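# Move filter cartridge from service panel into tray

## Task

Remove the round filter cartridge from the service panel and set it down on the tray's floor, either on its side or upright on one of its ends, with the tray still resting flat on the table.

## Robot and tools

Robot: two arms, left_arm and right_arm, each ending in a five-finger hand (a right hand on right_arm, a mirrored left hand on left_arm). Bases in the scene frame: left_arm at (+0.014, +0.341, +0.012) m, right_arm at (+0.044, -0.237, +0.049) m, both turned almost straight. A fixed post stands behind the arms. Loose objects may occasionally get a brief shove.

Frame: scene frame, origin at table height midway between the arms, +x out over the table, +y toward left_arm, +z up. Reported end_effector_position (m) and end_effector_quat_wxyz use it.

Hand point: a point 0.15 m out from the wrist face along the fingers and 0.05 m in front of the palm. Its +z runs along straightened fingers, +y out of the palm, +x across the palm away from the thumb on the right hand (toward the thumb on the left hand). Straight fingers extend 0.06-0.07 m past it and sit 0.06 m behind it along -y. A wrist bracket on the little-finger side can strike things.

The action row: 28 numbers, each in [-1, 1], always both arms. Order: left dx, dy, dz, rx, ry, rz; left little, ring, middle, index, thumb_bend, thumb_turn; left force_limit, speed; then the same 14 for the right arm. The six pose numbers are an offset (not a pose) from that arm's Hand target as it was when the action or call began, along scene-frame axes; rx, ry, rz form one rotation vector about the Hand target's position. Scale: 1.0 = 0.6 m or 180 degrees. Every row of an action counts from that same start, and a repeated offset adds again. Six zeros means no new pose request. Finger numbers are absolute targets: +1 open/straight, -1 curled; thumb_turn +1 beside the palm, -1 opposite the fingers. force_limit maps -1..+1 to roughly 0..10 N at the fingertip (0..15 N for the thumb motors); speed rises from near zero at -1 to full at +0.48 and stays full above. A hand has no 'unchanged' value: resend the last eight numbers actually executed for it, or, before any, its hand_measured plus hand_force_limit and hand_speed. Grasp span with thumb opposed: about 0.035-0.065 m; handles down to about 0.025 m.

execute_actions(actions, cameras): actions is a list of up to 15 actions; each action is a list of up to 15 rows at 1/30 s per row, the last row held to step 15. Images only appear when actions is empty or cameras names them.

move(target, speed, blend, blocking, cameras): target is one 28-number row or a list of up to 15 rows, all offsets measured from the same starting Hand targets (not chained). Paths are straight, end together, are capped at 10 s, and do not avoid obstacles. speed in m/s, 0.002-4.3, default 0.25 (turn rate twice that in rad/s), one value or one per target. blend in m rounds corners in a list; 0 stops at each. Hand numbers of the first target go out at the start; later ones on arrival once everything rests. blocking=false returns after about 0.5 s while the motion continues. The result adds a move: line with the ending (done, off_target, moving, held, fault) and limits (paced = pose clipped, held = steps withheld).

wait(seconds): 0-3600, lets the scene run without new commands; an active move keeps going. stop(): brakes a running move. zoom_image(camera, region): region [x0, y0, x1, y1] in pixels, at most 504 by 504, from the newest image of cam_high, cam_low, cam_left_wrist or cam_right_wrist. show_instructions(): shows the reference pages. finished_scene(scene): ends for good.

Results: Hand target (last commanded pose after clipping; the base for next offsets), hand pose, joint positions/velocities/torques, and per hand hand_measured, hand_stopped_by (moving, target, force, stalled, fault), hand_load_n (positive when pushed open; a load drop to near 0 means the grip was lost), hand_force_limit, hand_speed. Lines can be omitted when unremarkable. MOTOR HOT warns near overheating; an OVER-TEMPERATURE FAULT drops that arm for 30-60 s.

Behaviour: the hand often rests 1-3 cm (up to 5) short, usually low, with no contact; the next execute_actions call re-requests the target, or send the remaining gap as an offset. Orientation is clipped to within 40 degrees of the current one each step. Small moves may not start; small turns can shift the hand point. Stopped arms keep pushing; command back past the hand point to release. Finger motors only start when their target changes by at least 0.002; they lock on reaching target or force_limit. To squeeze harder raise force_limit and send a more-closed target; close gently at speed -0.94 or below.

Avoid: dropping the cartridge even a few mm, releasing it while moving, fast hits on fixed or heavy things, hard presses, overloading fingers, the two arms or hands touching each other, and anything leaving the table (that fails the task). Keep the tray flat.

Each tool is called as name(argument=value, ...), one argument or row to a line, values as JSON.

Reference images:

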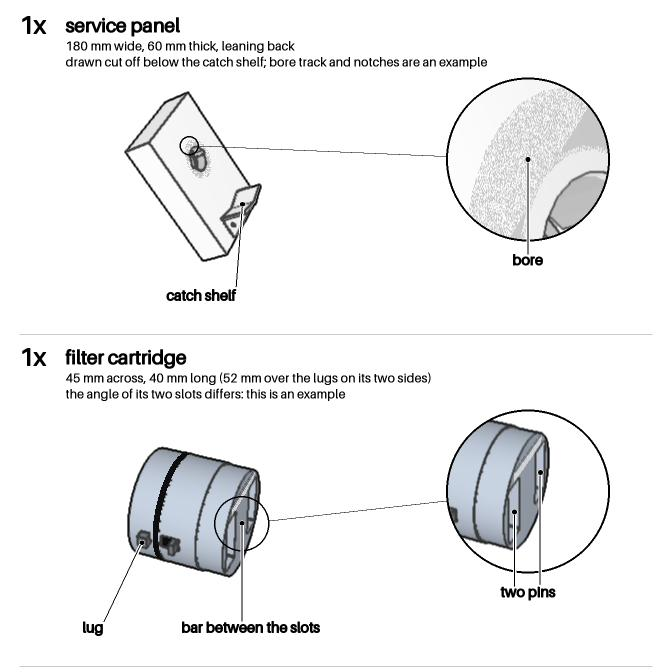

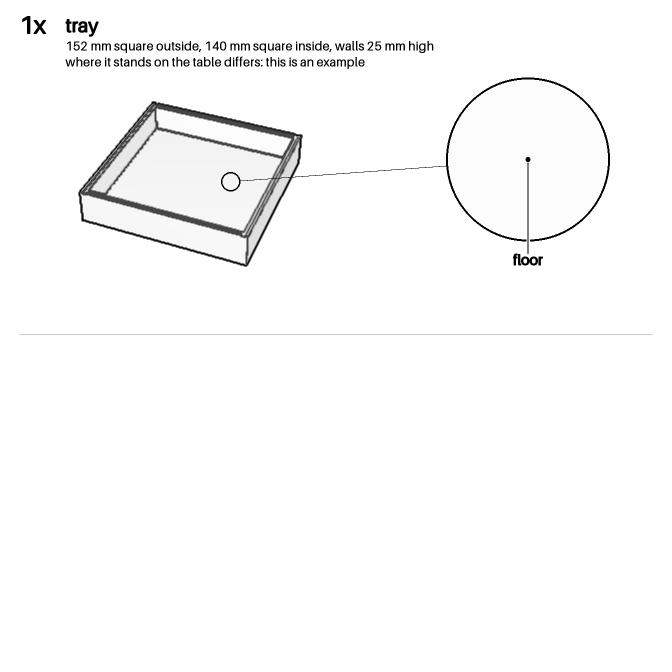

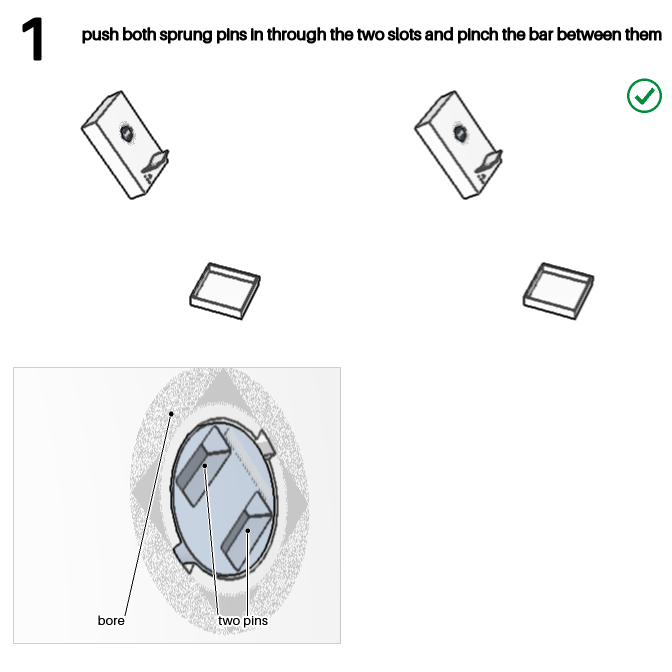

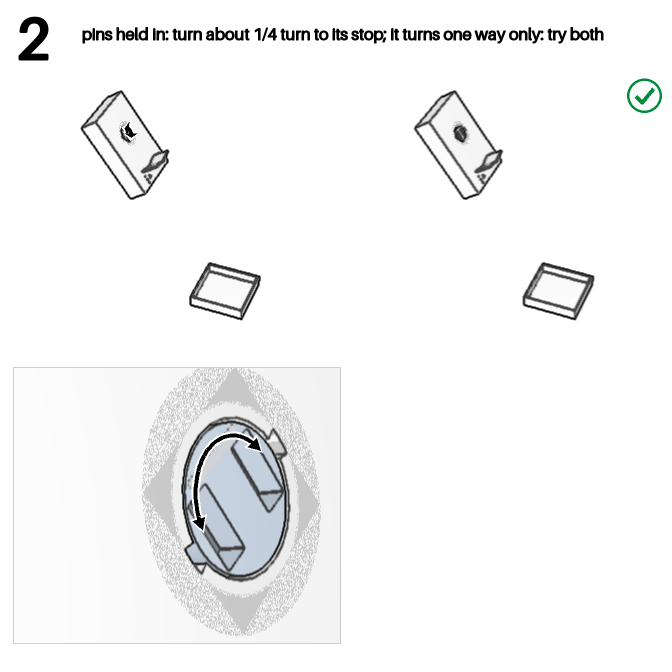

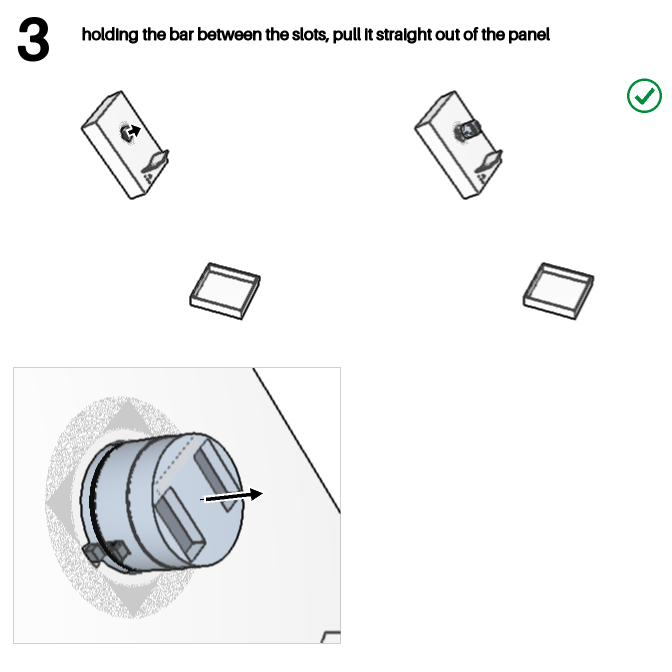

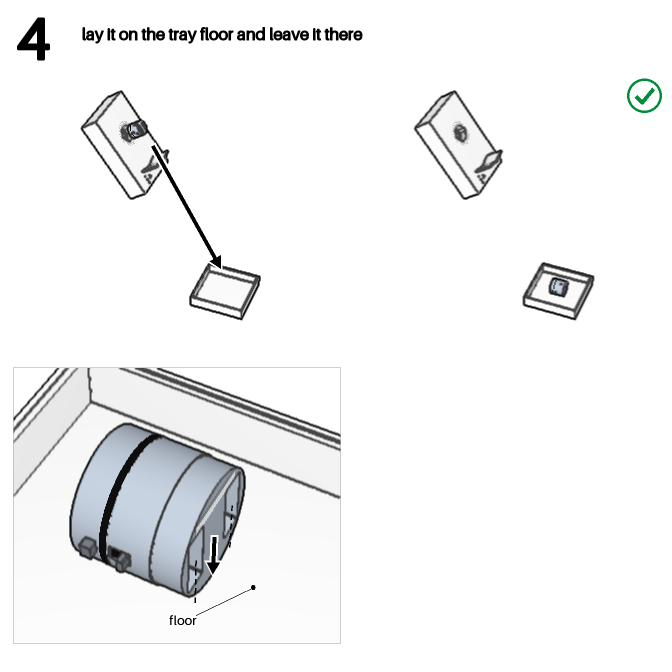

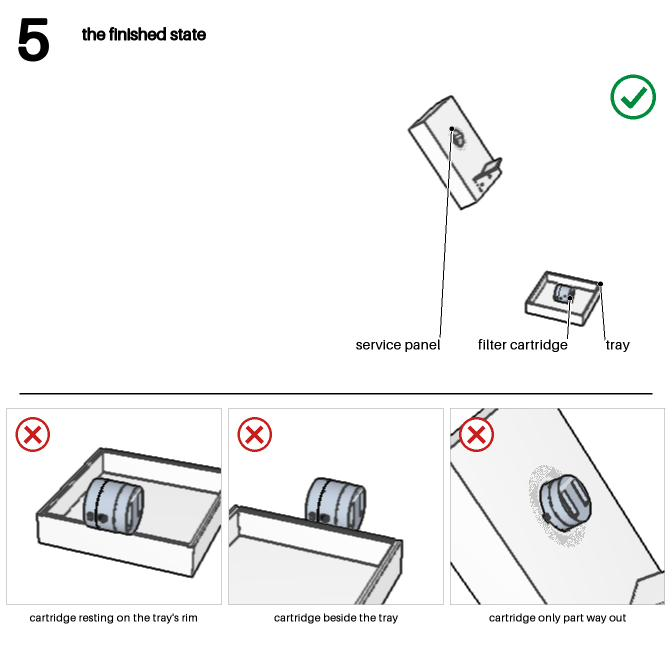

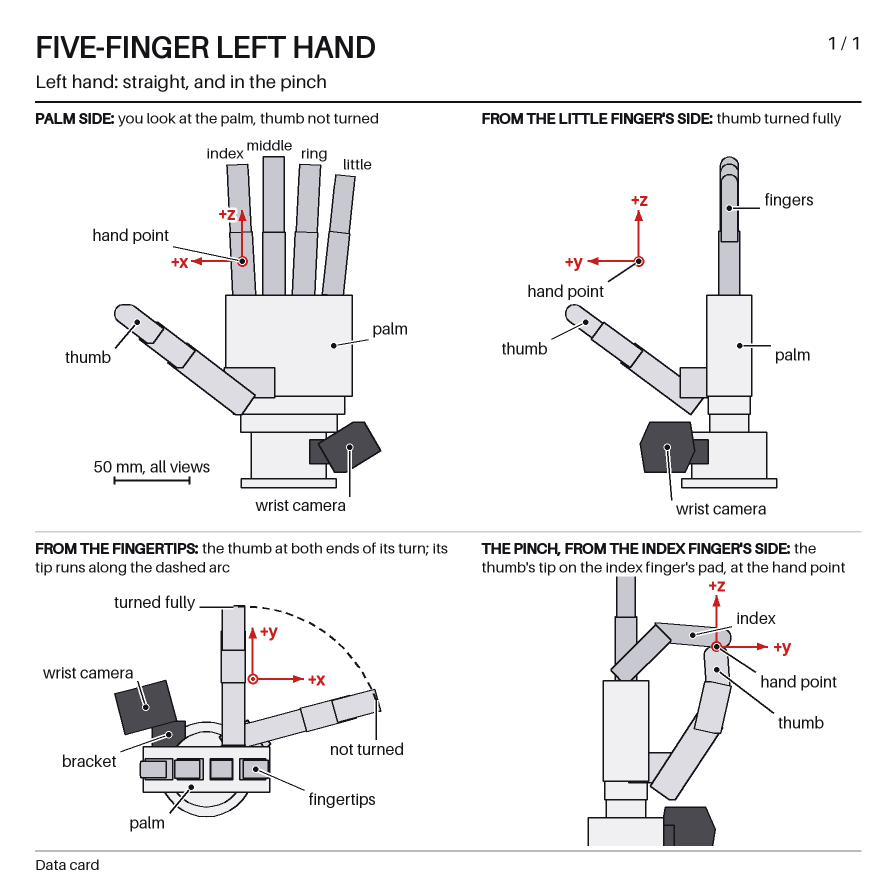

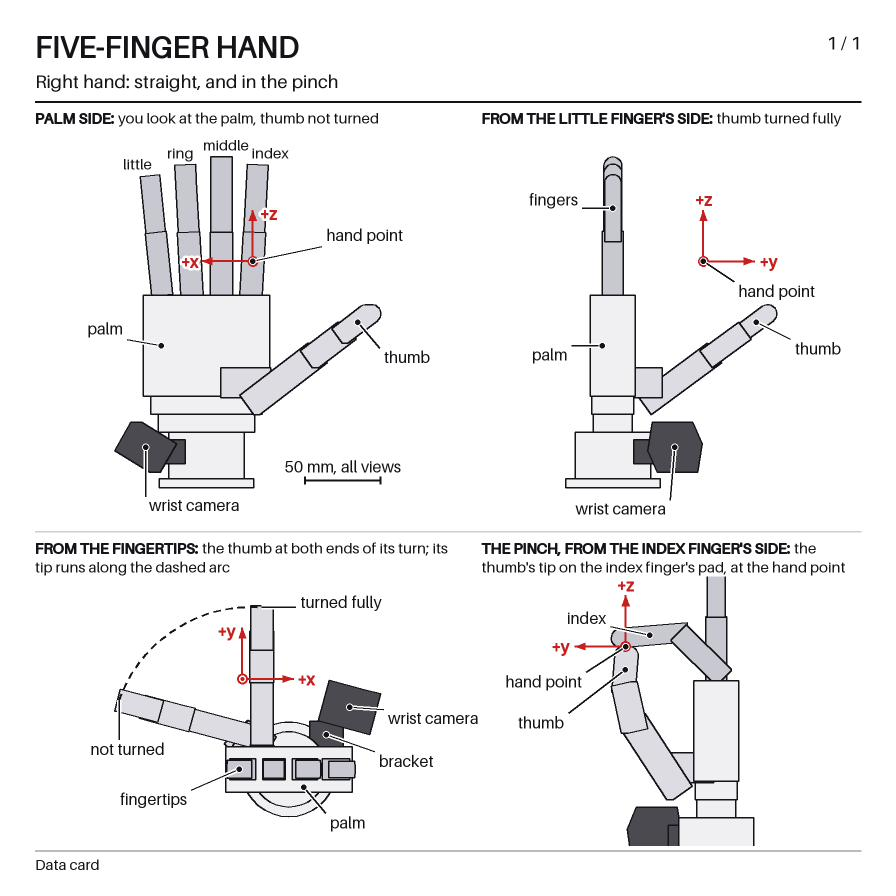

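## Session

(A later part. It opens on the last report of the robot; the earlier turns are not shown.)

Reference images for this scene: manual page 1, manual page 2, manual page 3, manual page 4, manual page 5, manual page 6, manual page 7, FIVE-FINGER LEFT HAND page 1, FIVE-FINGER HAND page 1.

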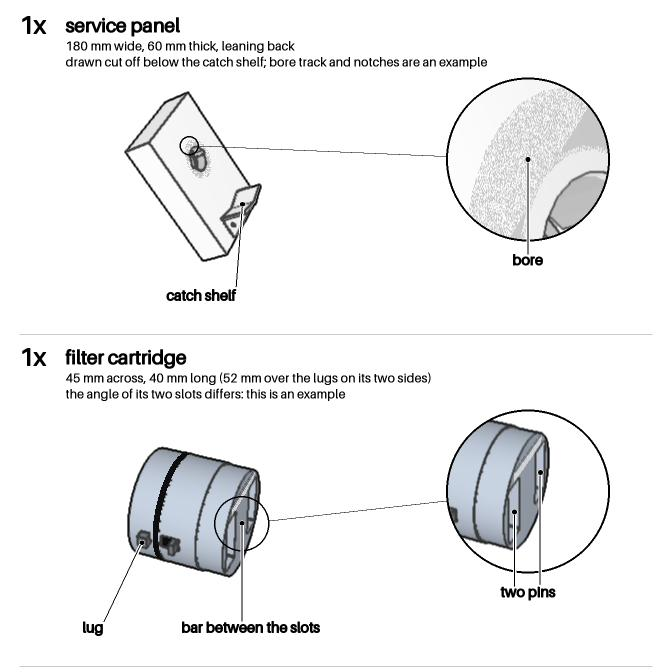

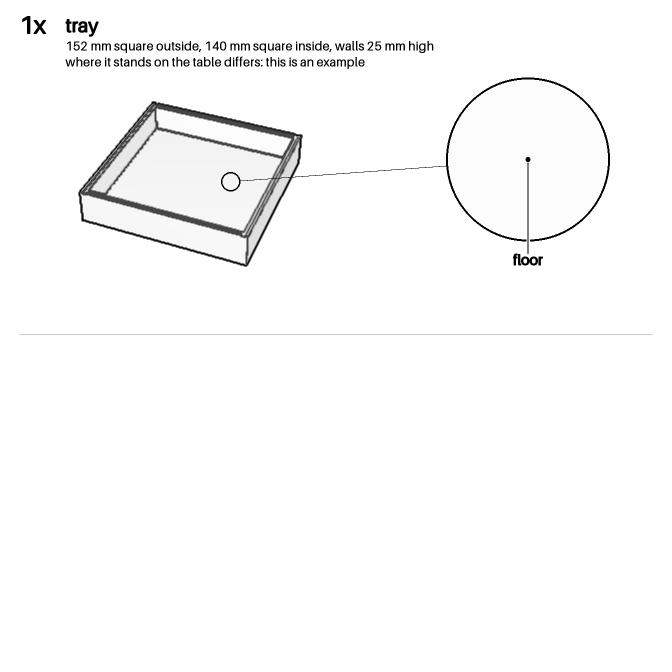

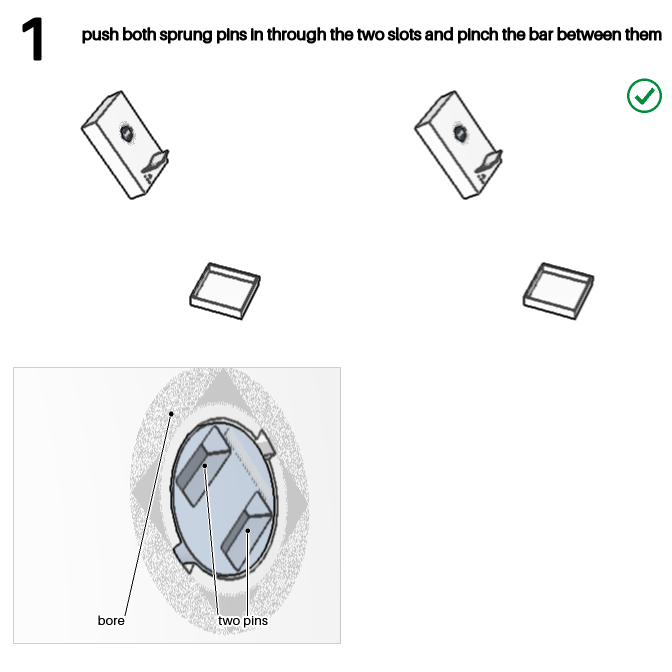

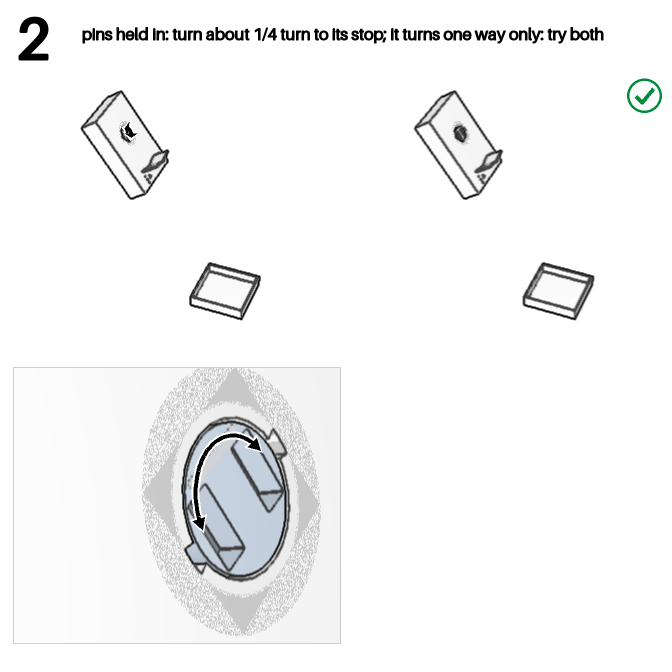

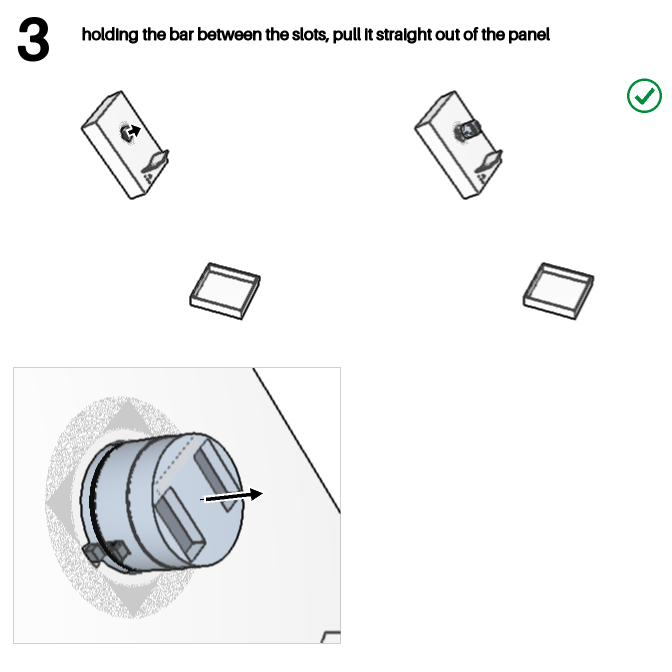

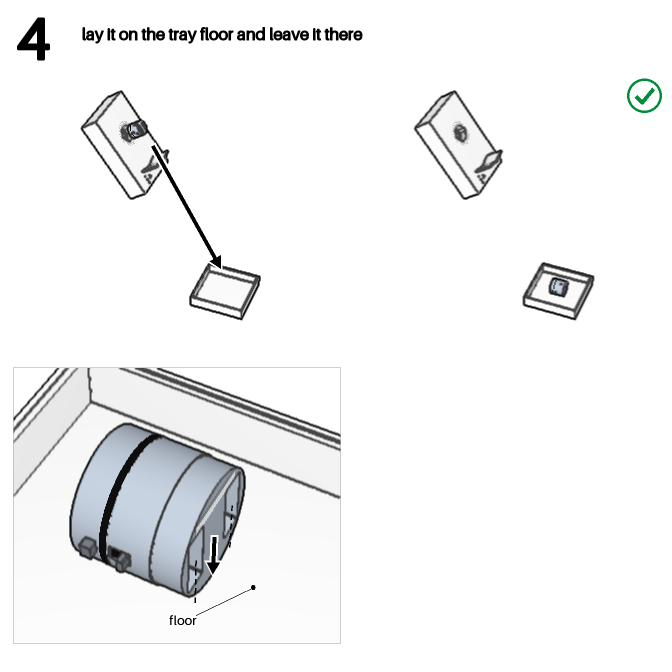

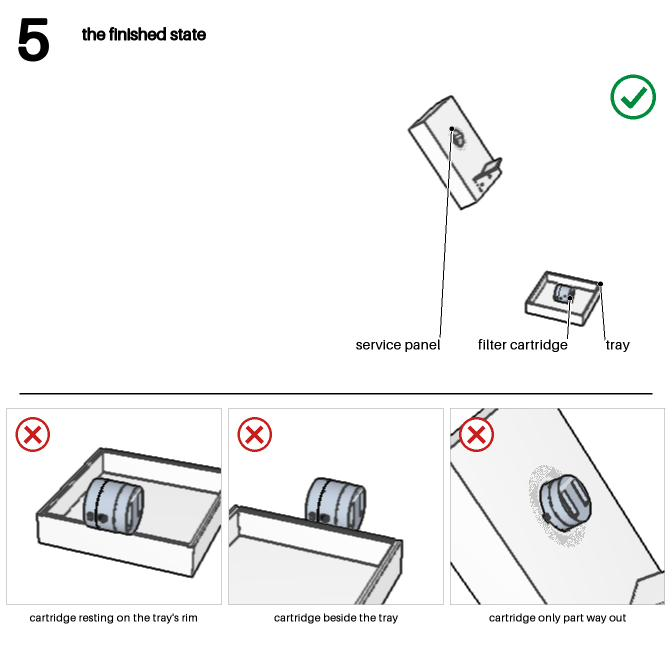

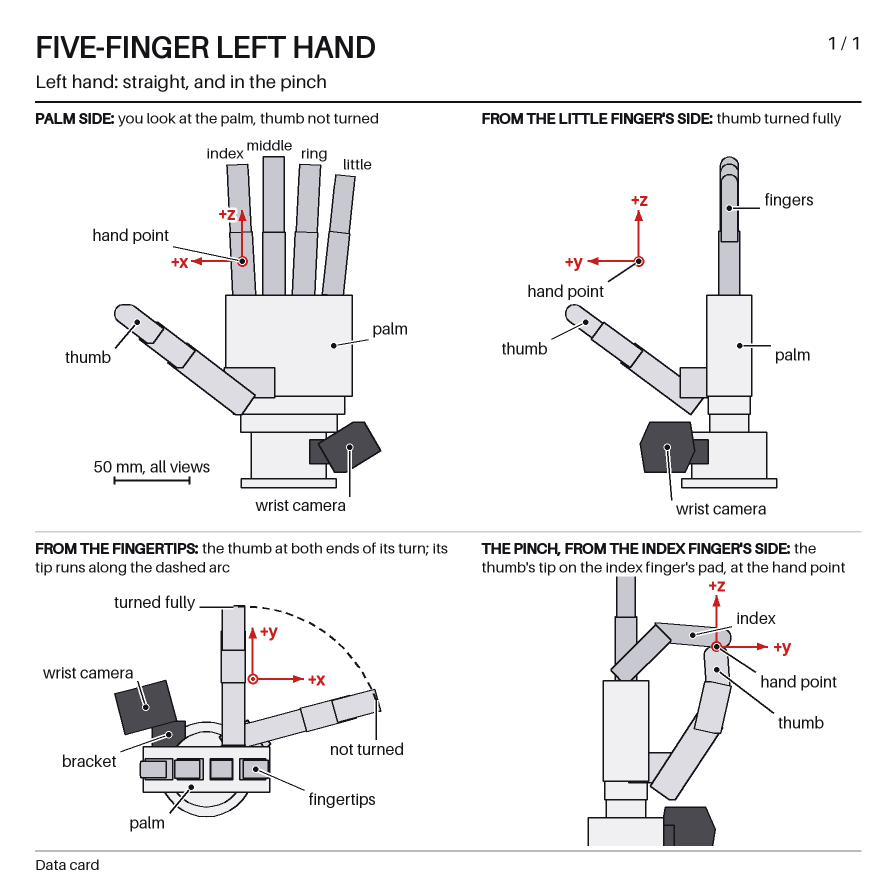

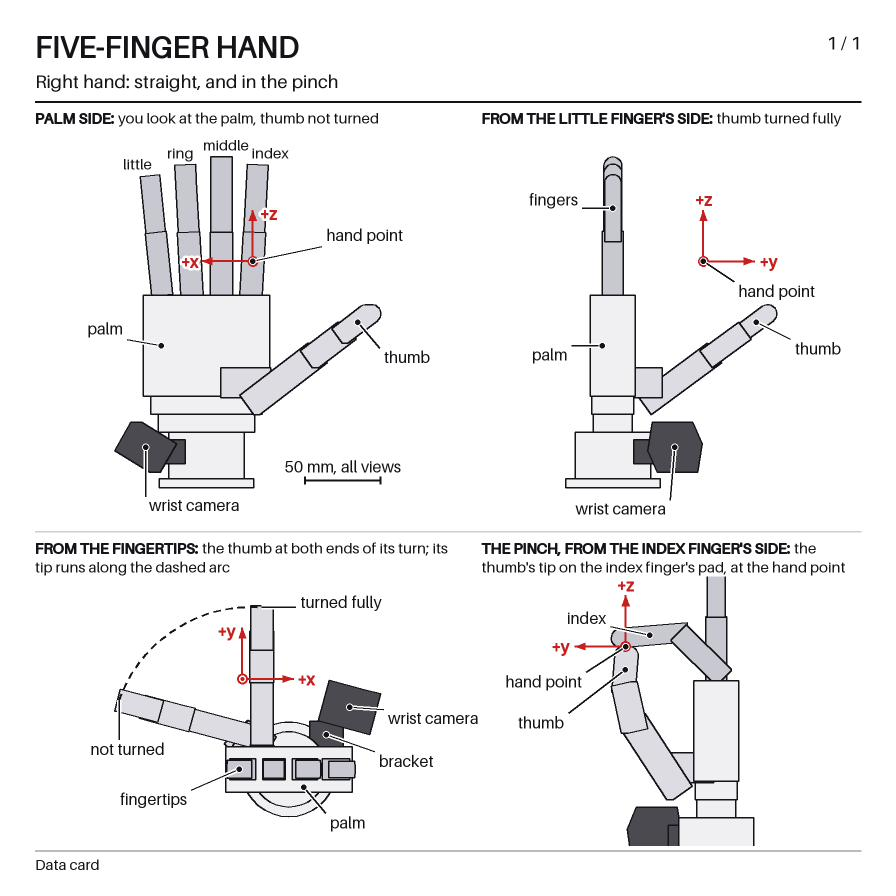

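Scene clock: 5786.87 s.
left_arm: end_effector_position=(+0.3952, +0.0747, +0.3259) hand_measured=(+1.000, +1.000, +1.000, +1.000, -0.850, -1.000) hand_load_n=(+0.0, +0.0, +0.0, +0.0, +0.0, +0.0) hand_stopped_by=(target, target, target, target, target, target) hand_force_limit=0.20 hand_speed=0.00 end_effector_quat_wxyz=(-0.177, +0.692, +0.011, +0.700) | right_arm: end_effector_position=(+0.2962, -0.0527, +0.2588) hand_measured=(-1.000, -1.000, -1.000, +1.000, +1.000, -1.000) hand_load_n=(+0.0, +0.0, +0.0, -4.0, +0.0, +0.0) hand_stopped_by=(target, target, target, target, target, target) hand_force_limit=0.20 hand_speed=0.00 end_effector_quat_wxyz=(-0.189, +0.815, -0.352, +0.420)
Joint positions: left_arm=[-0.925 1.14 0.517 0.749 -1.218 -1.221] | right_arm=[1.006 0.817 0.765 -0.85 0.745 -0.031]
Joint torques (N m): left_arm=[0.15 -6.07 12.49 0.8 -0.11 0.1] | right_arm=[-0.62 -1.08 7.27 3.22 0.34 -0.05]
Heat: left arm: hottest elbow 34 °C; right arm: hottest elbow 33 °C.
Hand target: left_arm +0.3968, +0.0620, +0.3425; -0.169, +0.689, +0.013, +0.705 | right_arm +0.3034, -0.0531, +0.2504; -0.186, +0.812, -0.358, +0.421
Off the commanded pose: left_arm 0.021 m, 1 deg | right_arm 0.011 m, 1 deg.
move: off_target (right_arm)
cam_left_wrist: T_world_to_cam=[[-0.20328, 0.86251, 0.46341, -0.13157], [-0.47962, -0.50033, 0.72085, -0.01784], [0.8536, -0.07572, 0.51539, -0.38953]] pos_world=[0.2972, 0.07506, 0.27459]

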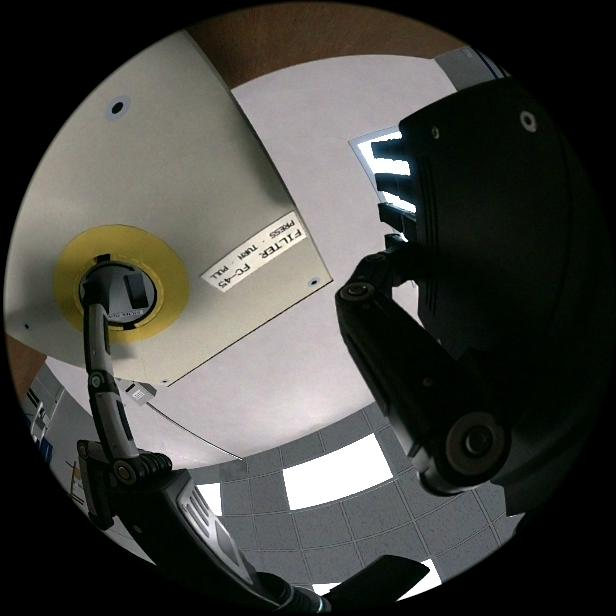

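move(
  target=[
    [0,0,0,0,0,0,1,1,1,1,-0.85,-1,0.2,0.0,-0.0350,0,0.025,0,0,0,-1,-1,-1,1,1,-1,0.2,0.0],
    [0,0,0,0,0,0,1,1,1,1,-0.85,-1,0.2,0.0,-0.0200,0.0173,0.042,0,0,0,-1,-1,-1,1,1,-1,0.2,0.0],
    [0,0,0,0,0,0,1,1,1,1,-0.85,-1,0.2,0.0,0.0058,0.0173,0.0193,0,0,0,-1,-1,-1,1,1,-1,0.2,0.0],
  ],
  speed=0.05,
  cameras=["cam_left_wrist"],
)

zoom_image(
  camera="cam_left_wrist",
  region=[60, 225, 180, 345],
)

Scene clock: 5808.60 s.
left_arm: end_effector_position=(+0.3952, +0.0747, +0.3259) hand_measured=(+1.000, +1.000, +1.000, +1.000, -0.850, -1.000) hand_load_n=(+0.0, +0.0, +0.0, +0.0, +0.0, +0.0) hand_stopped_by=(target, target, target, target, target, target) hand_force_limit=0.20 hand_speed=0.00 end_effector_quat_wxyz=(-0.177, +0.692, +0.011, +0.700) | right_arm: end_effector_position=(+0.2948, -0.0496, +0.2582) hand_measured=(-1.000, -1.000, -1.000, +1.000, +1.000, -1.000) hand_load_n=(+0.0, +0.0, +0.0, -4.5, +0.0, +0.0) hand_stopped_by=(target, target, target, target, target, target) hand_force_limit=0.20 hand_speed=0.00 end_effector_quat_wxyz=(-0.178, +0.820, -0.348, +0.418)
Joint positions: left_arm=[-0.925 1.14 0.517 0.749 -1.218 -1.221] | right_arm=[1.019 0.842 0.782 -0.875 0.754 -0.019]
Joint torques (N m): left_arm=[0.03 -6.12 12.51 0.79 -0.12 0.1] | right_arm=[-0.56 -0.79 9.4 3.37 0.33 -0.05]
Heat: left arm: hottest elbow 34 °C; right arm: hottest elbow 33 °C.
Hand target: left_arm +0.3968, +0.0620, +0.3425; -0.169, +0.689, +0.013, +0.705 | right_arm +0.3069, -0.0428, +0.2619; -0.186, +0.812, -0.358, +0.422
Off the commanded pose: left_arm 0.021 m, 1 deg | right_arm 0.014 m, 2 deg.
move: off_target (right_arm)
cam_left_wrist: T_world_to_cam=[[-0.20328, 0.86251, 0.46341, -0.13157], [-0.47962, -0.50033, 0.72085, -0.01784], [0.8536, -0.07572, 0.51539, -0.38953]] pos_world=[0.2972, 0.07506, 0.27459]

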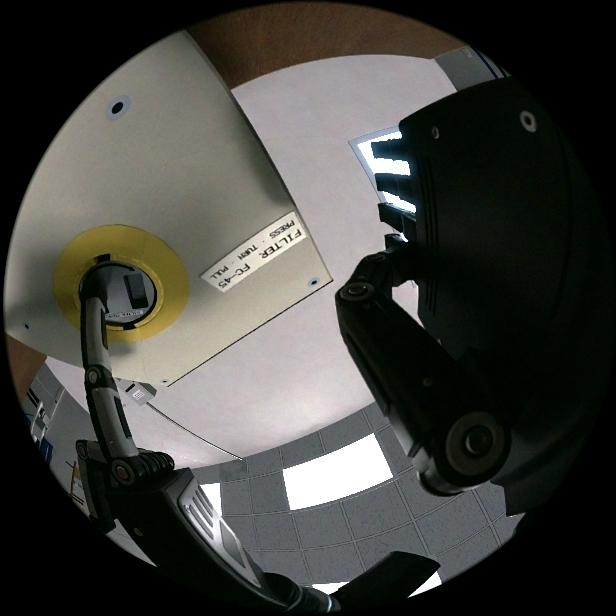

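Scaled by 4.200 from the camera's image (finer frame: 880x880).

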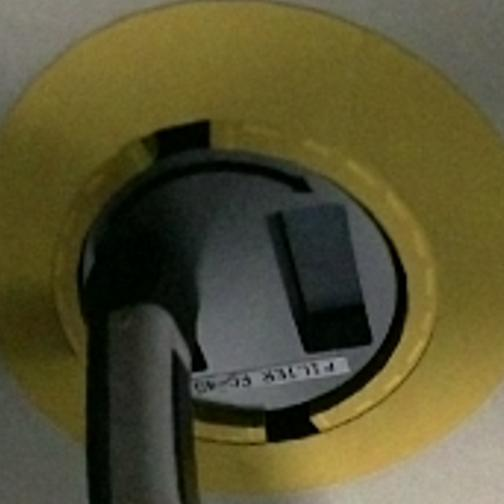

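move(
  target=[
    [0,0,0,0,0,0,1,1,1,1,-0.85,-1,0.2,0.0,-0.0400,0,0.03,0,0,0,-1,-1,-1,1,1,-1,0.2,0.0],
    [0,0,0,0,0,0,1,1,1,1,-0.85,-1,0.2,0.0,-0.0273,0.02,0.0718,0,0,0,-1,-1,-1,1,1,-1,0.2,0.0],
    [0,0,0,0,0,0,1,1,1,1,-0.85,-1,0.2,0.0,-0.0037,-0.0012,-0.0008,0,0,0,-1,-1,-1,1,1,-1,0.2,0.0],
  ],
  speed=0.05,
  cameras=["cam_left_wrist"],
)

zoom_image(
  camera="cam_left_wrist",
  region=[60, 225, 180, 345],
)

Scene clock: 5826.47 s.
left_arm: end_effector_position=(+0.3952, +0.0747, +0.3259) hand_measured=(+1.000, +1.000, +1.000, +1.000, -0.850, -1.000) hand_load_n=(+0.0, +0.0, +0.0, +0.0, +0.0, +0.0) hand_stopped_by=(target, target, target, target, target, target) hand_force_limit=0.20 hand_speed=0.00 end_effector_quat_wxyz=(-0.177, +0.692, +0.011, +0.700) | right_arm: end_effector_position=(+0.2993, -0.0416, +0.2698) hand_measured=(-1.000, -1.000, -1.000, +1.000, +1.000, -1.000) hand_load_n=(+0.0, +0.0, +0.0, -2.0, +0.0, +0.0) hand_stopped_by=(target, target, target, target, target, target) hand_force_limit=0.20 hand_speed=0.00 end_effector_quat_wxyz=(-0.192, +0.813, -0.355, +0.421)
Joint positions: left_arm=[-0.925 1.14 0.517 0.749 -1.218 -1.221] | right_arm=[1.021 0.849 0.809 -0.868 0.757 -0.009]
Joint torques (N m): left_arm=[0.03 -6.07 12.46 0.77 -0.11 0.1] | right_arm=[-0.32 -2.02 7.36 2.81 0.27 -0.09]
Heat: left arm: hottest elbow 34 °C; right arm: hottest elbow 34 °C.
Hand target: left_arm +0.3968, +0.0620, +0.3425; -0.169, +0.689, +0.013, +0.705 | right_arm +0.3047, -0.0435, +0.2616; -0.186, +0.812, -0.358, +0.422
Off the commanded pose: left_arm 0.021 m, 1 deg | right_arm 0.010 m, 1 deg.
move: done
cam_left_wrist: T_world_to_cam=[[-0.20328, 0.86251, 0.46341, -0.13157], [-0.47962, -0.50033, 0.72085, -0.01784], [0.8536, -0.07572, 0.51539, -0.38953]] pos_world=[0.2972, 0.07506, 0.27459]

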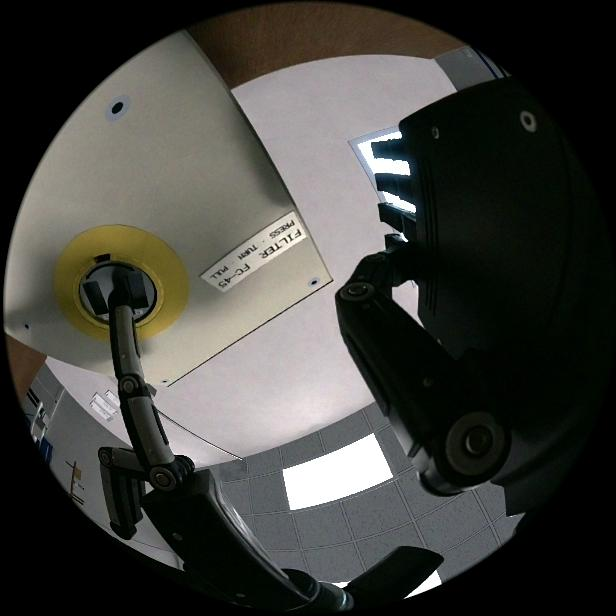

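Scaled by 4.200 from the camera's image (finer frame: 880x880).

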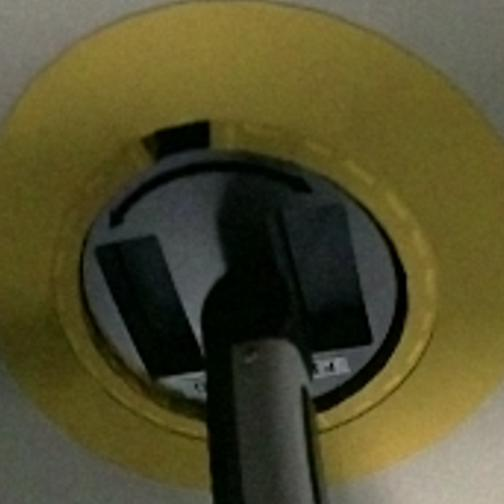

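zoom_image(
  camera="cam_left_wrist",
  region=[95, 275, 145, 325],
)

move(
  target=[0,0,0,0,0,0,1,1,1,1,-0.85,-1,0.2,0.0,0.0070,-0.003,-0.0045,0,0,0,-1,-1,-1,1,1,-1,0.2,0.0],
  speed=0.05,
  cameras=["cam_left_wrist"],
)

zoom_image(
  camera="cam_left_wrist",
  region=[95, 275, 145, 325],
)

Scaled by 10.080 from the camera's image (finer frame: 880x880).

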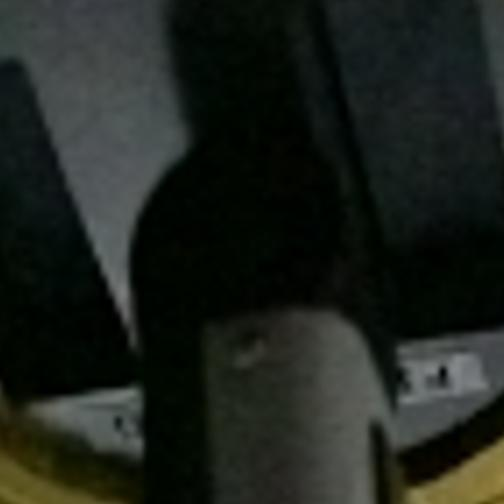

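Scene clock: 5832.17 s.
left_arm: end_effector_position=(+0.3952, +0.0747, +0.3259) hand_measured=(+1.000, +1.000, +1.000, +1.000, -0.850, -1.000) hand_load_n=(+0.0, +0.0, +0.0, +0.0, +0.0, +0.0) hand_stopped_by=(target, target, target, target, target, target) hand_force_limit=0.20 hand_speed=0.00 end_effector_quat_wxyz=(-0.177, +0.692, +0.011, +0.700) | right_arm: end_effector_position=(+0.3001, -0.0427, +0.2695) hand_measured=(-1.000, -1.000, -1.000, +1.000, +1.000, -1.000) hand_load_n=(+0.0, +0.0, +0.0, -3.5, +0.0, +0.0) hand_stopped_by=(target, target, target, target, target, target) hand_force_limit=0.20 hand_speed=0.00 end_effector_quat_wxyz=(-0.195, +0.815, -0.351, +0.418)
Joint positions: left_arm=[-0.925 1.14 0.517 0.749 -1.218 -1.221] | right_arm=[1.012 0.84 0.802 -0.855 0.742 -0.03]
Joint torques (N m): left_arm=[0.26 -6.18 12.46 0.8 -0.11 0.1] | right_arm=[-0.91 -1.14 7.21 3.14 0.44 -0.05]
Heat: left arm: hottest elbow 34 °C; right arm: hottest elbow 33 °C.
Hand target: left_arm +0.3968, +0.0620, +0.3425; -0.169, +0.689, +0.013, +0.705 | right_arm +0.3088, -0.0453, +0.2587; -0.186, +0.812, -0.358, +0.421
Off the commanded pose: left_arm 0.021 m, 1 deg | right_arm 0.014 m, 1 deg.
move: off_target (right_arm)
cam_left_wrist: T_world_to_cam=[[-0.20328, 0.86251, 0.46341, -0.13157], [-0.47962, -0.50033, 0.72085, -0.01784], [0.8536, -0.07572, 0.51539, -0.38953]] pos_world=[0.2972, 0.07506, 0.27459]

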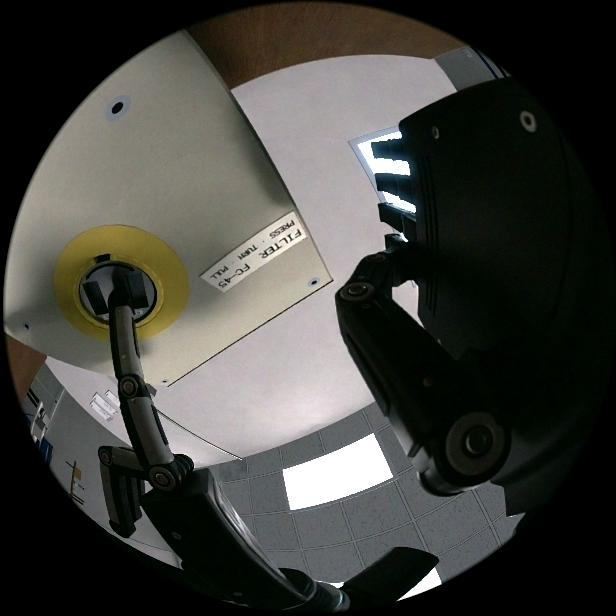

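Scaled by 10.080 from the camera's image (finer frame: 880x880).

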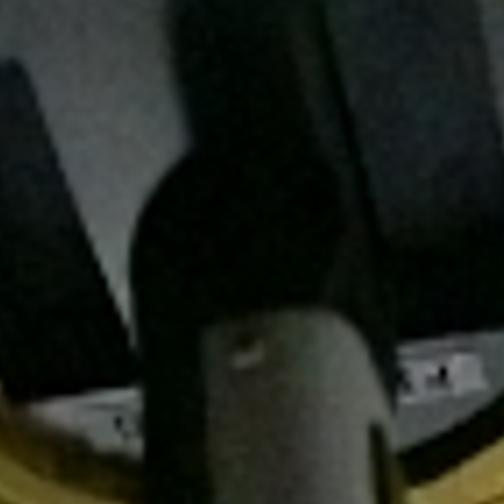

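move(
  target=[0,0,0,0,0,0,1,1,1,1,-0.85,-1,0.2,0.0,0.0398,-0.0067,-0.0157,0,0,0,-1,-1,-1,1,1,-1,0.2,0.0],
  speed=0.05,
  cameras=["cam_left_wrist"],
)

zoom_image(
  camera="cam_left_wrist",
  region=[95, 275, 145, 325],
)

Scene clock: 5883.93 s.
left_arm: end_effector_position=(+0.3952, +0.0747, +0.3259) hand_measured=(+1.000, +1.000, +1.000, +1.000, -0.850, -1.000) hand_load_n=(+0.0, +0.0, +0.0, +0.0, +0.5, +0.0) hand_stopped_by=(target, target, target, target, target, target) hand_force_limit=0.20 hand_speed=0.00 end_effector_quat_wxyz=(-0.177, +0.692, +0.011, +0.700) | right_arm: end_effector_position=(+0.3054, -0.0467, +0.2688) hand_measured=(-1.000, -1.000, -1.000, +0.998, +1.000, -1.000) hand_load_n=(+0.0, +0.0, +0.0, -12.5, +0.0, +0.0) hand_stopped_by=(target, target, target, target, target, target) hand_force_limit=0.20 hand_speed=0.00 end_effector_quat_wxyz=(-0.202, +0.827, -0.330, +0.408)
Joint positions: left_arm=[-0.925 1.14 0.517 0.749 -1.218 -1.221] | right_arm=[0.966 0.818 0.788 -0.814 0.671 -0.122]
Joint torques (N m): left_arm=[0.26 -6.24 12.48 0.77 -0.11 0.09] | right_arm=[-3.6 2.49 6.82 5.23 1.18 0.07]
Heat: left arm: hottest elbow 34 °C; right arm: hottest elbow 31 °C.
Hand target: left_arm +0.3968, +0.0620, +0.3425; -0.169, +0.689, +0.013, +0.705 | right_arm +0.3328, -0.0493, +0.2494; -0.186, +0.812, -0.358, +0.422
Off the commanded pose: left_arm 0.021 m, 1 deg | right_arm 0.034 m, 4 deg.
move: off_target (right_arm)
cam_left_wrist: T_world_to_cam=[[-0.20328, 0.86251, 0.46341, -0.13157], [-0.47962, -0.50033, 0.72085, -0.01784], [0.8536, -0.07572, 0.51539, -0.38953]] pos_world=[0.2972, 0.07506, 0.27459]

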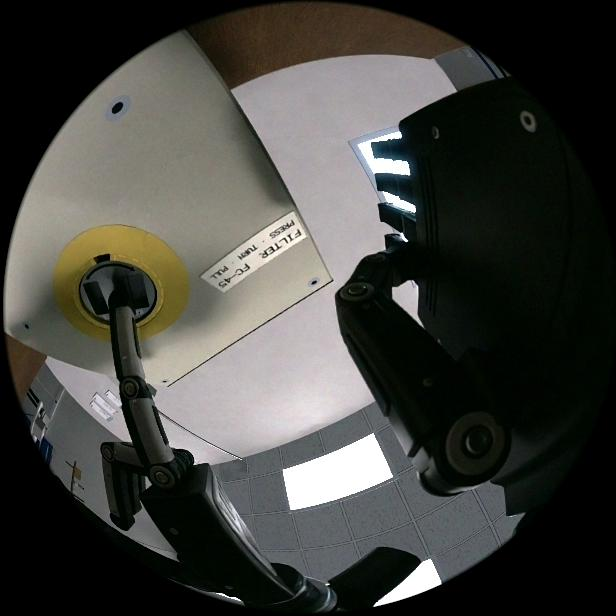

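Scaled by 10.080 from the camera's image (finer frame: 880x880).

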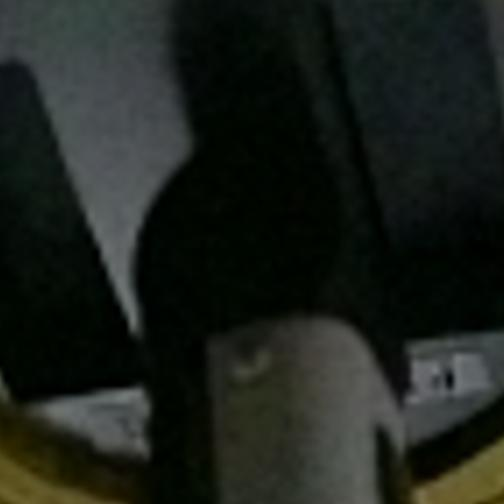

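move(
  target=[0,0,0,0,0,0,1,1,1,1,-0.85,-1,0.2,0.0,0.0240,-0.0033,-0.0094,0,0,0,-1,-1,-1,1,1,-1,0.2,0.0],
  speed=0.05,
  cameras=[],
)

Scene clock: 5899.57 s.
left_arm: end_effector_position=(+0.3952, +0.0747, +0.3259) hand_measured=(+1.000, +1.000, +1.000, +1.000, -0.850, -1.000) hand_load_n=(+0.0, +0.0, +0.0, +0.0, +0.0, +0.0) hand_stopped_by=(target, target, target, target, target, target) hand_force_limit=0.20 hand_speed=0.00 end_effector_quat_wxyz=(-0.177, +0.692, +0.011, +0.700) | right_arm: end_effector_position=(+0.3079, -0.0490, +0.2690) hand_measured=(-1.000, -1.000, -1.000, +0.998, +1.000, -1.000) hand_load_n=(+0.0, +0.0, +0.0, -17.0, +0.0, +0.0) hand_stopped_by=(target, target, target, target, target, target) hand_force_limit=0.20 hand_speed=0.00 end_effector_quat_wxyz=(-0.207, +0.833, -0.319, +0.403)
Joint positions: left_arm=[-0.925 1.14 0.517 0.749 -1.218 -1.221] | right_arm=[0.941 0.806 0.782 -0.796 0.632 -0.166]
Joint torques (N m): left_arm=[-0.03 -6.01 12.48 0.8 -0.11 0.1] | right_arm=[-4.95 4.42 6.53 6.5 1.61 0.13]
Heat: left arm: hottest elbow 34 °C; right arm: hottest elbow 31 °C.
Hand target: left_arm +0.3968, +0.0620, +0.3425; -0.169, +0.689, +0.013, +0.705 | right_arm +0.3471, -0.0512, +0.2438; -0.186, +0.812, -0.358, +0.421
Off the commanded pose: left_arm 0.021 m, 1 deg | right_arm 0.047 m, 6 deg.
move: off_target (right_arm)

move(
  target=[
    [0,0,0,0,0,0,1,1,1,1,-0.85,-1,0.2,0.0,-0.104,0.0128,0.053,0,0,0,-1,-1,-1,1,1,-1,0.2,0.0],
    [0,0,0,0,0,0,1,1,1,1,-0.85,-1,0.2,0.0,-0.0852,0.0007,0.0197,0,0,0,-1,-1,-1,1,1,-1,0.2,0.0],
    [0,0,0,0,0,0,1,1,1,1,-0.85,-1,0.2,0.0,-0.0407,-0.0098,-0.0013,0,0,0,-1,-1,-1,1,1,-1,0.2,0.0],
  ],
  speed=0.05,
  cameras=["cam_left_wrist"],
)

zoom_image(
  camera="cam_left_wrist",
  region=[60, 225, 180, 345],
)

Scene clock: 5911.93 s.
left_arm: end_effector_position=(+0.3952, +0.0747, +0.3259) hand_measured=(+1.000, +1.000, +1.000, +1.000, -0.850, -1.000) hand_load_n=(+0.0, +0.0, +0.0, +0.0, +0.0, +0.0) hand_stopped_by=(target, target, target, target, target, target) hand_force_limit=0.20 hand_speed=0.00 end_effector_quat_wxyz=(-0.177, +0.692, +0.011, +0.700) | right_arm: end_effector_position=(+0.3003, -0.0556, +0.2569) hand_measured=(-1.000, -1.000, -1.000, +1.000, +1.000, -1.000) hand_load_n=(+0.5, +0.0, +0.0, -10.0, +0.0, +0.0) hand_stopped_by=(target, target, target, target, target, target) hand_force_limit=0.20 hand_speed=0.00 end_effector_quat_wxyz=(-0.196, +0.826, -0.334, +0.409)
Joint positions: left_arm=[-0.925 1.14 0.517 0.749 -1.218 -1.221] | right_arm=[0.966 0.798 0.751 -0.812 0.681 -0.109]
Joint torques (N m): left_arm=[0.15 -6.07 12.46 0.77 -0.12 0.1] | right_arm=[-2.9 1.73 7.1 4.98 1.06 0.07]
Heat: left arm: hottest elbow 34 °C; right arm: hottest elbow 32 °C.
Hand target: left_arm +0.3968, +0.0620, +0.3425; -0.169, +0.689, +0.013, +0.705 | right_arm +0.3227, -0.0571, +0.2431; -0.186, +0.812, -0.358, +0.422
Off the commanded pose: left_arm 0.021 m, 1 deg | right_arm 0.026 m, 4 deg.
move: off_target (right_arm)
cam_left_wrist: T_world_to_cam=[[-0.20328, 0.86251, 0.46341, -0.13157], [-0.47962, -0.50033, 0.72085, -0.01784], [0.8536, -0.07572, 0.51539, -0.38953]] pos_world=[0.2972, 0.07506, 0.27459]

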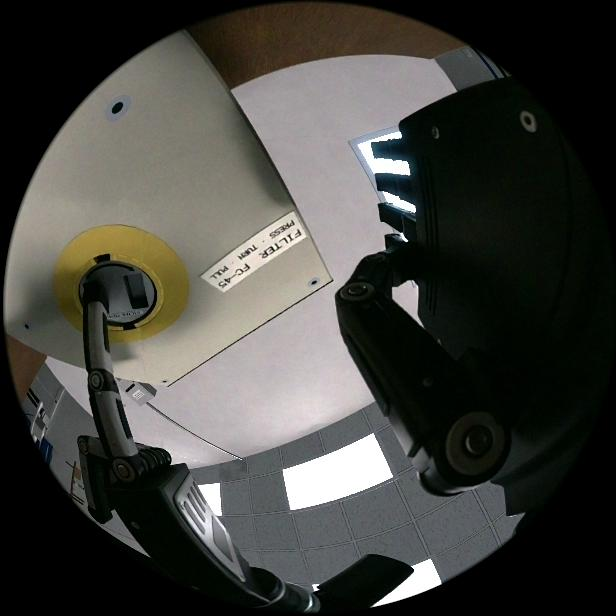

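Scaled by 4.200 from the camera's image (finer frame: 880x880).

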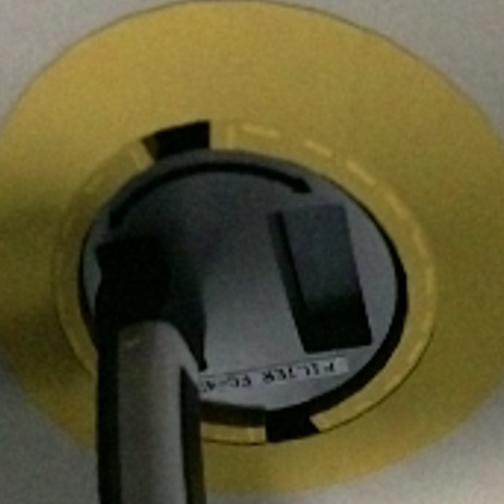

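move(
  target=[0,0,0,0,0,0,1,1,1,1,-0.85,-1,0.2,0.0,0.0320,-0.0063,-0.011,0,0,0,-1,-1,-1,1,1,-1,0.2,0.0],
  speed=0.05,
  cameras=["cam_left_wrist"],
)

zoom_image(
  camera="cam_left_wrist",
  region=[75, 275, 125, 325],
)

Scene clock: 5918.80 s.
left_arm: end_effector_position=(+0.3952, +0.0747, +0.3259) hand_measured=(+1.000, +1.000, +1.000, +1.000, -0.850, -1.000) hand_load_n=(+0.0, +0.0, +0.0, +0.0, +0.0, +0.0) hand_stopped_by=(target, target, target, target, target, target) hand_force_limit=0.20 hand_speed=0.00 end_effector_quat_wxyz=(-0.177, +0.692, +0.011, +0.700) | right_arm: end_effector_position=(+0.3041, -0.0589, +0.2568) hand_measured=(-1.000, -1.000, -1.000, +0.998, +1.000, -1.000) hand_load_n=(+0.0, +0.0, +0.0, -15.5, +0.0, +0.0) hand_stopped_by=(target, target, target, target, target, target) hand_force_limit=0.20 hand_speed=0.00 end_effector_quat_wxyz=(-0.202, +0.834, -0.321, +0.401)
Joint positions: left_arm=[-0.925 1.14 0.517 0.749 -1.218 -1.221] | right_arm=[0.927 0.782 0.743 -0.788 0.623 -0.171]
Joint torques (N m): left_arm=[0.15 -6.18 12.49 0.77 -0.12 0.1] | right_arm=[-4.6 4.19 6.83 6.56 1.67 0.1]
Heat: left arm: hottest elbow 34 °C; right arm: hottest elbow 31 °C.
Hand target: left_arm +0.3968, +0.0620, +0.3425; -0.169, +0.689, +0.013, +0.705 | right_arm +0.3419, -0.0609, +0.2364; -0.186, +0.812, -0.358, +0.422
Off the commanded pose: left_arm 0.021 m, 1 deg | right_arm 0.043 m, 6 deg.
move: off_target (right_arm)
cam_left_wrist: T_world_to_cam=[[-0.20328, 0.86251, 0.46341, -0.13157], [-0.47962, -0.50033, 0.72085, -0.01784], [0.8536, -0.07572, 0.51539, -0.38953]] pos_world=[0.2972, 0.07506, 0.27459]

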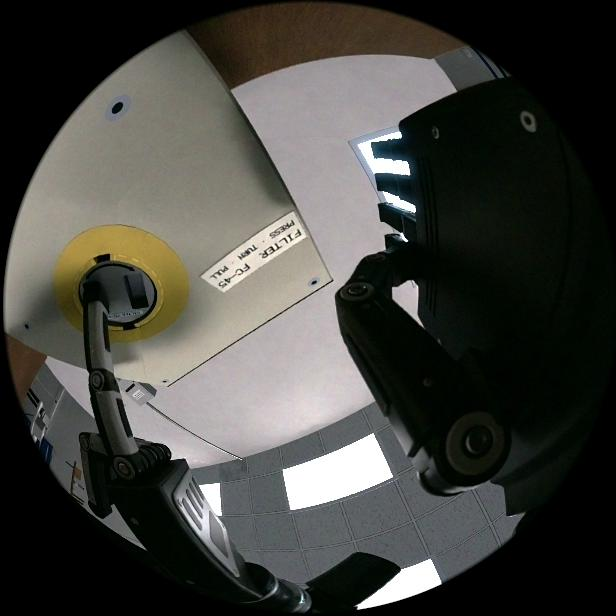

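Scaled by 10.080 from the camera's image (finer frame: 880x880).

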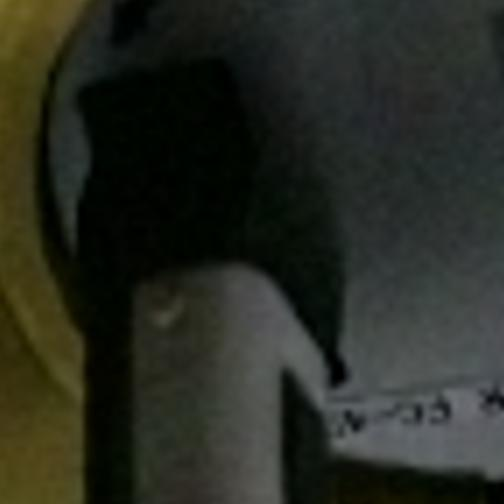

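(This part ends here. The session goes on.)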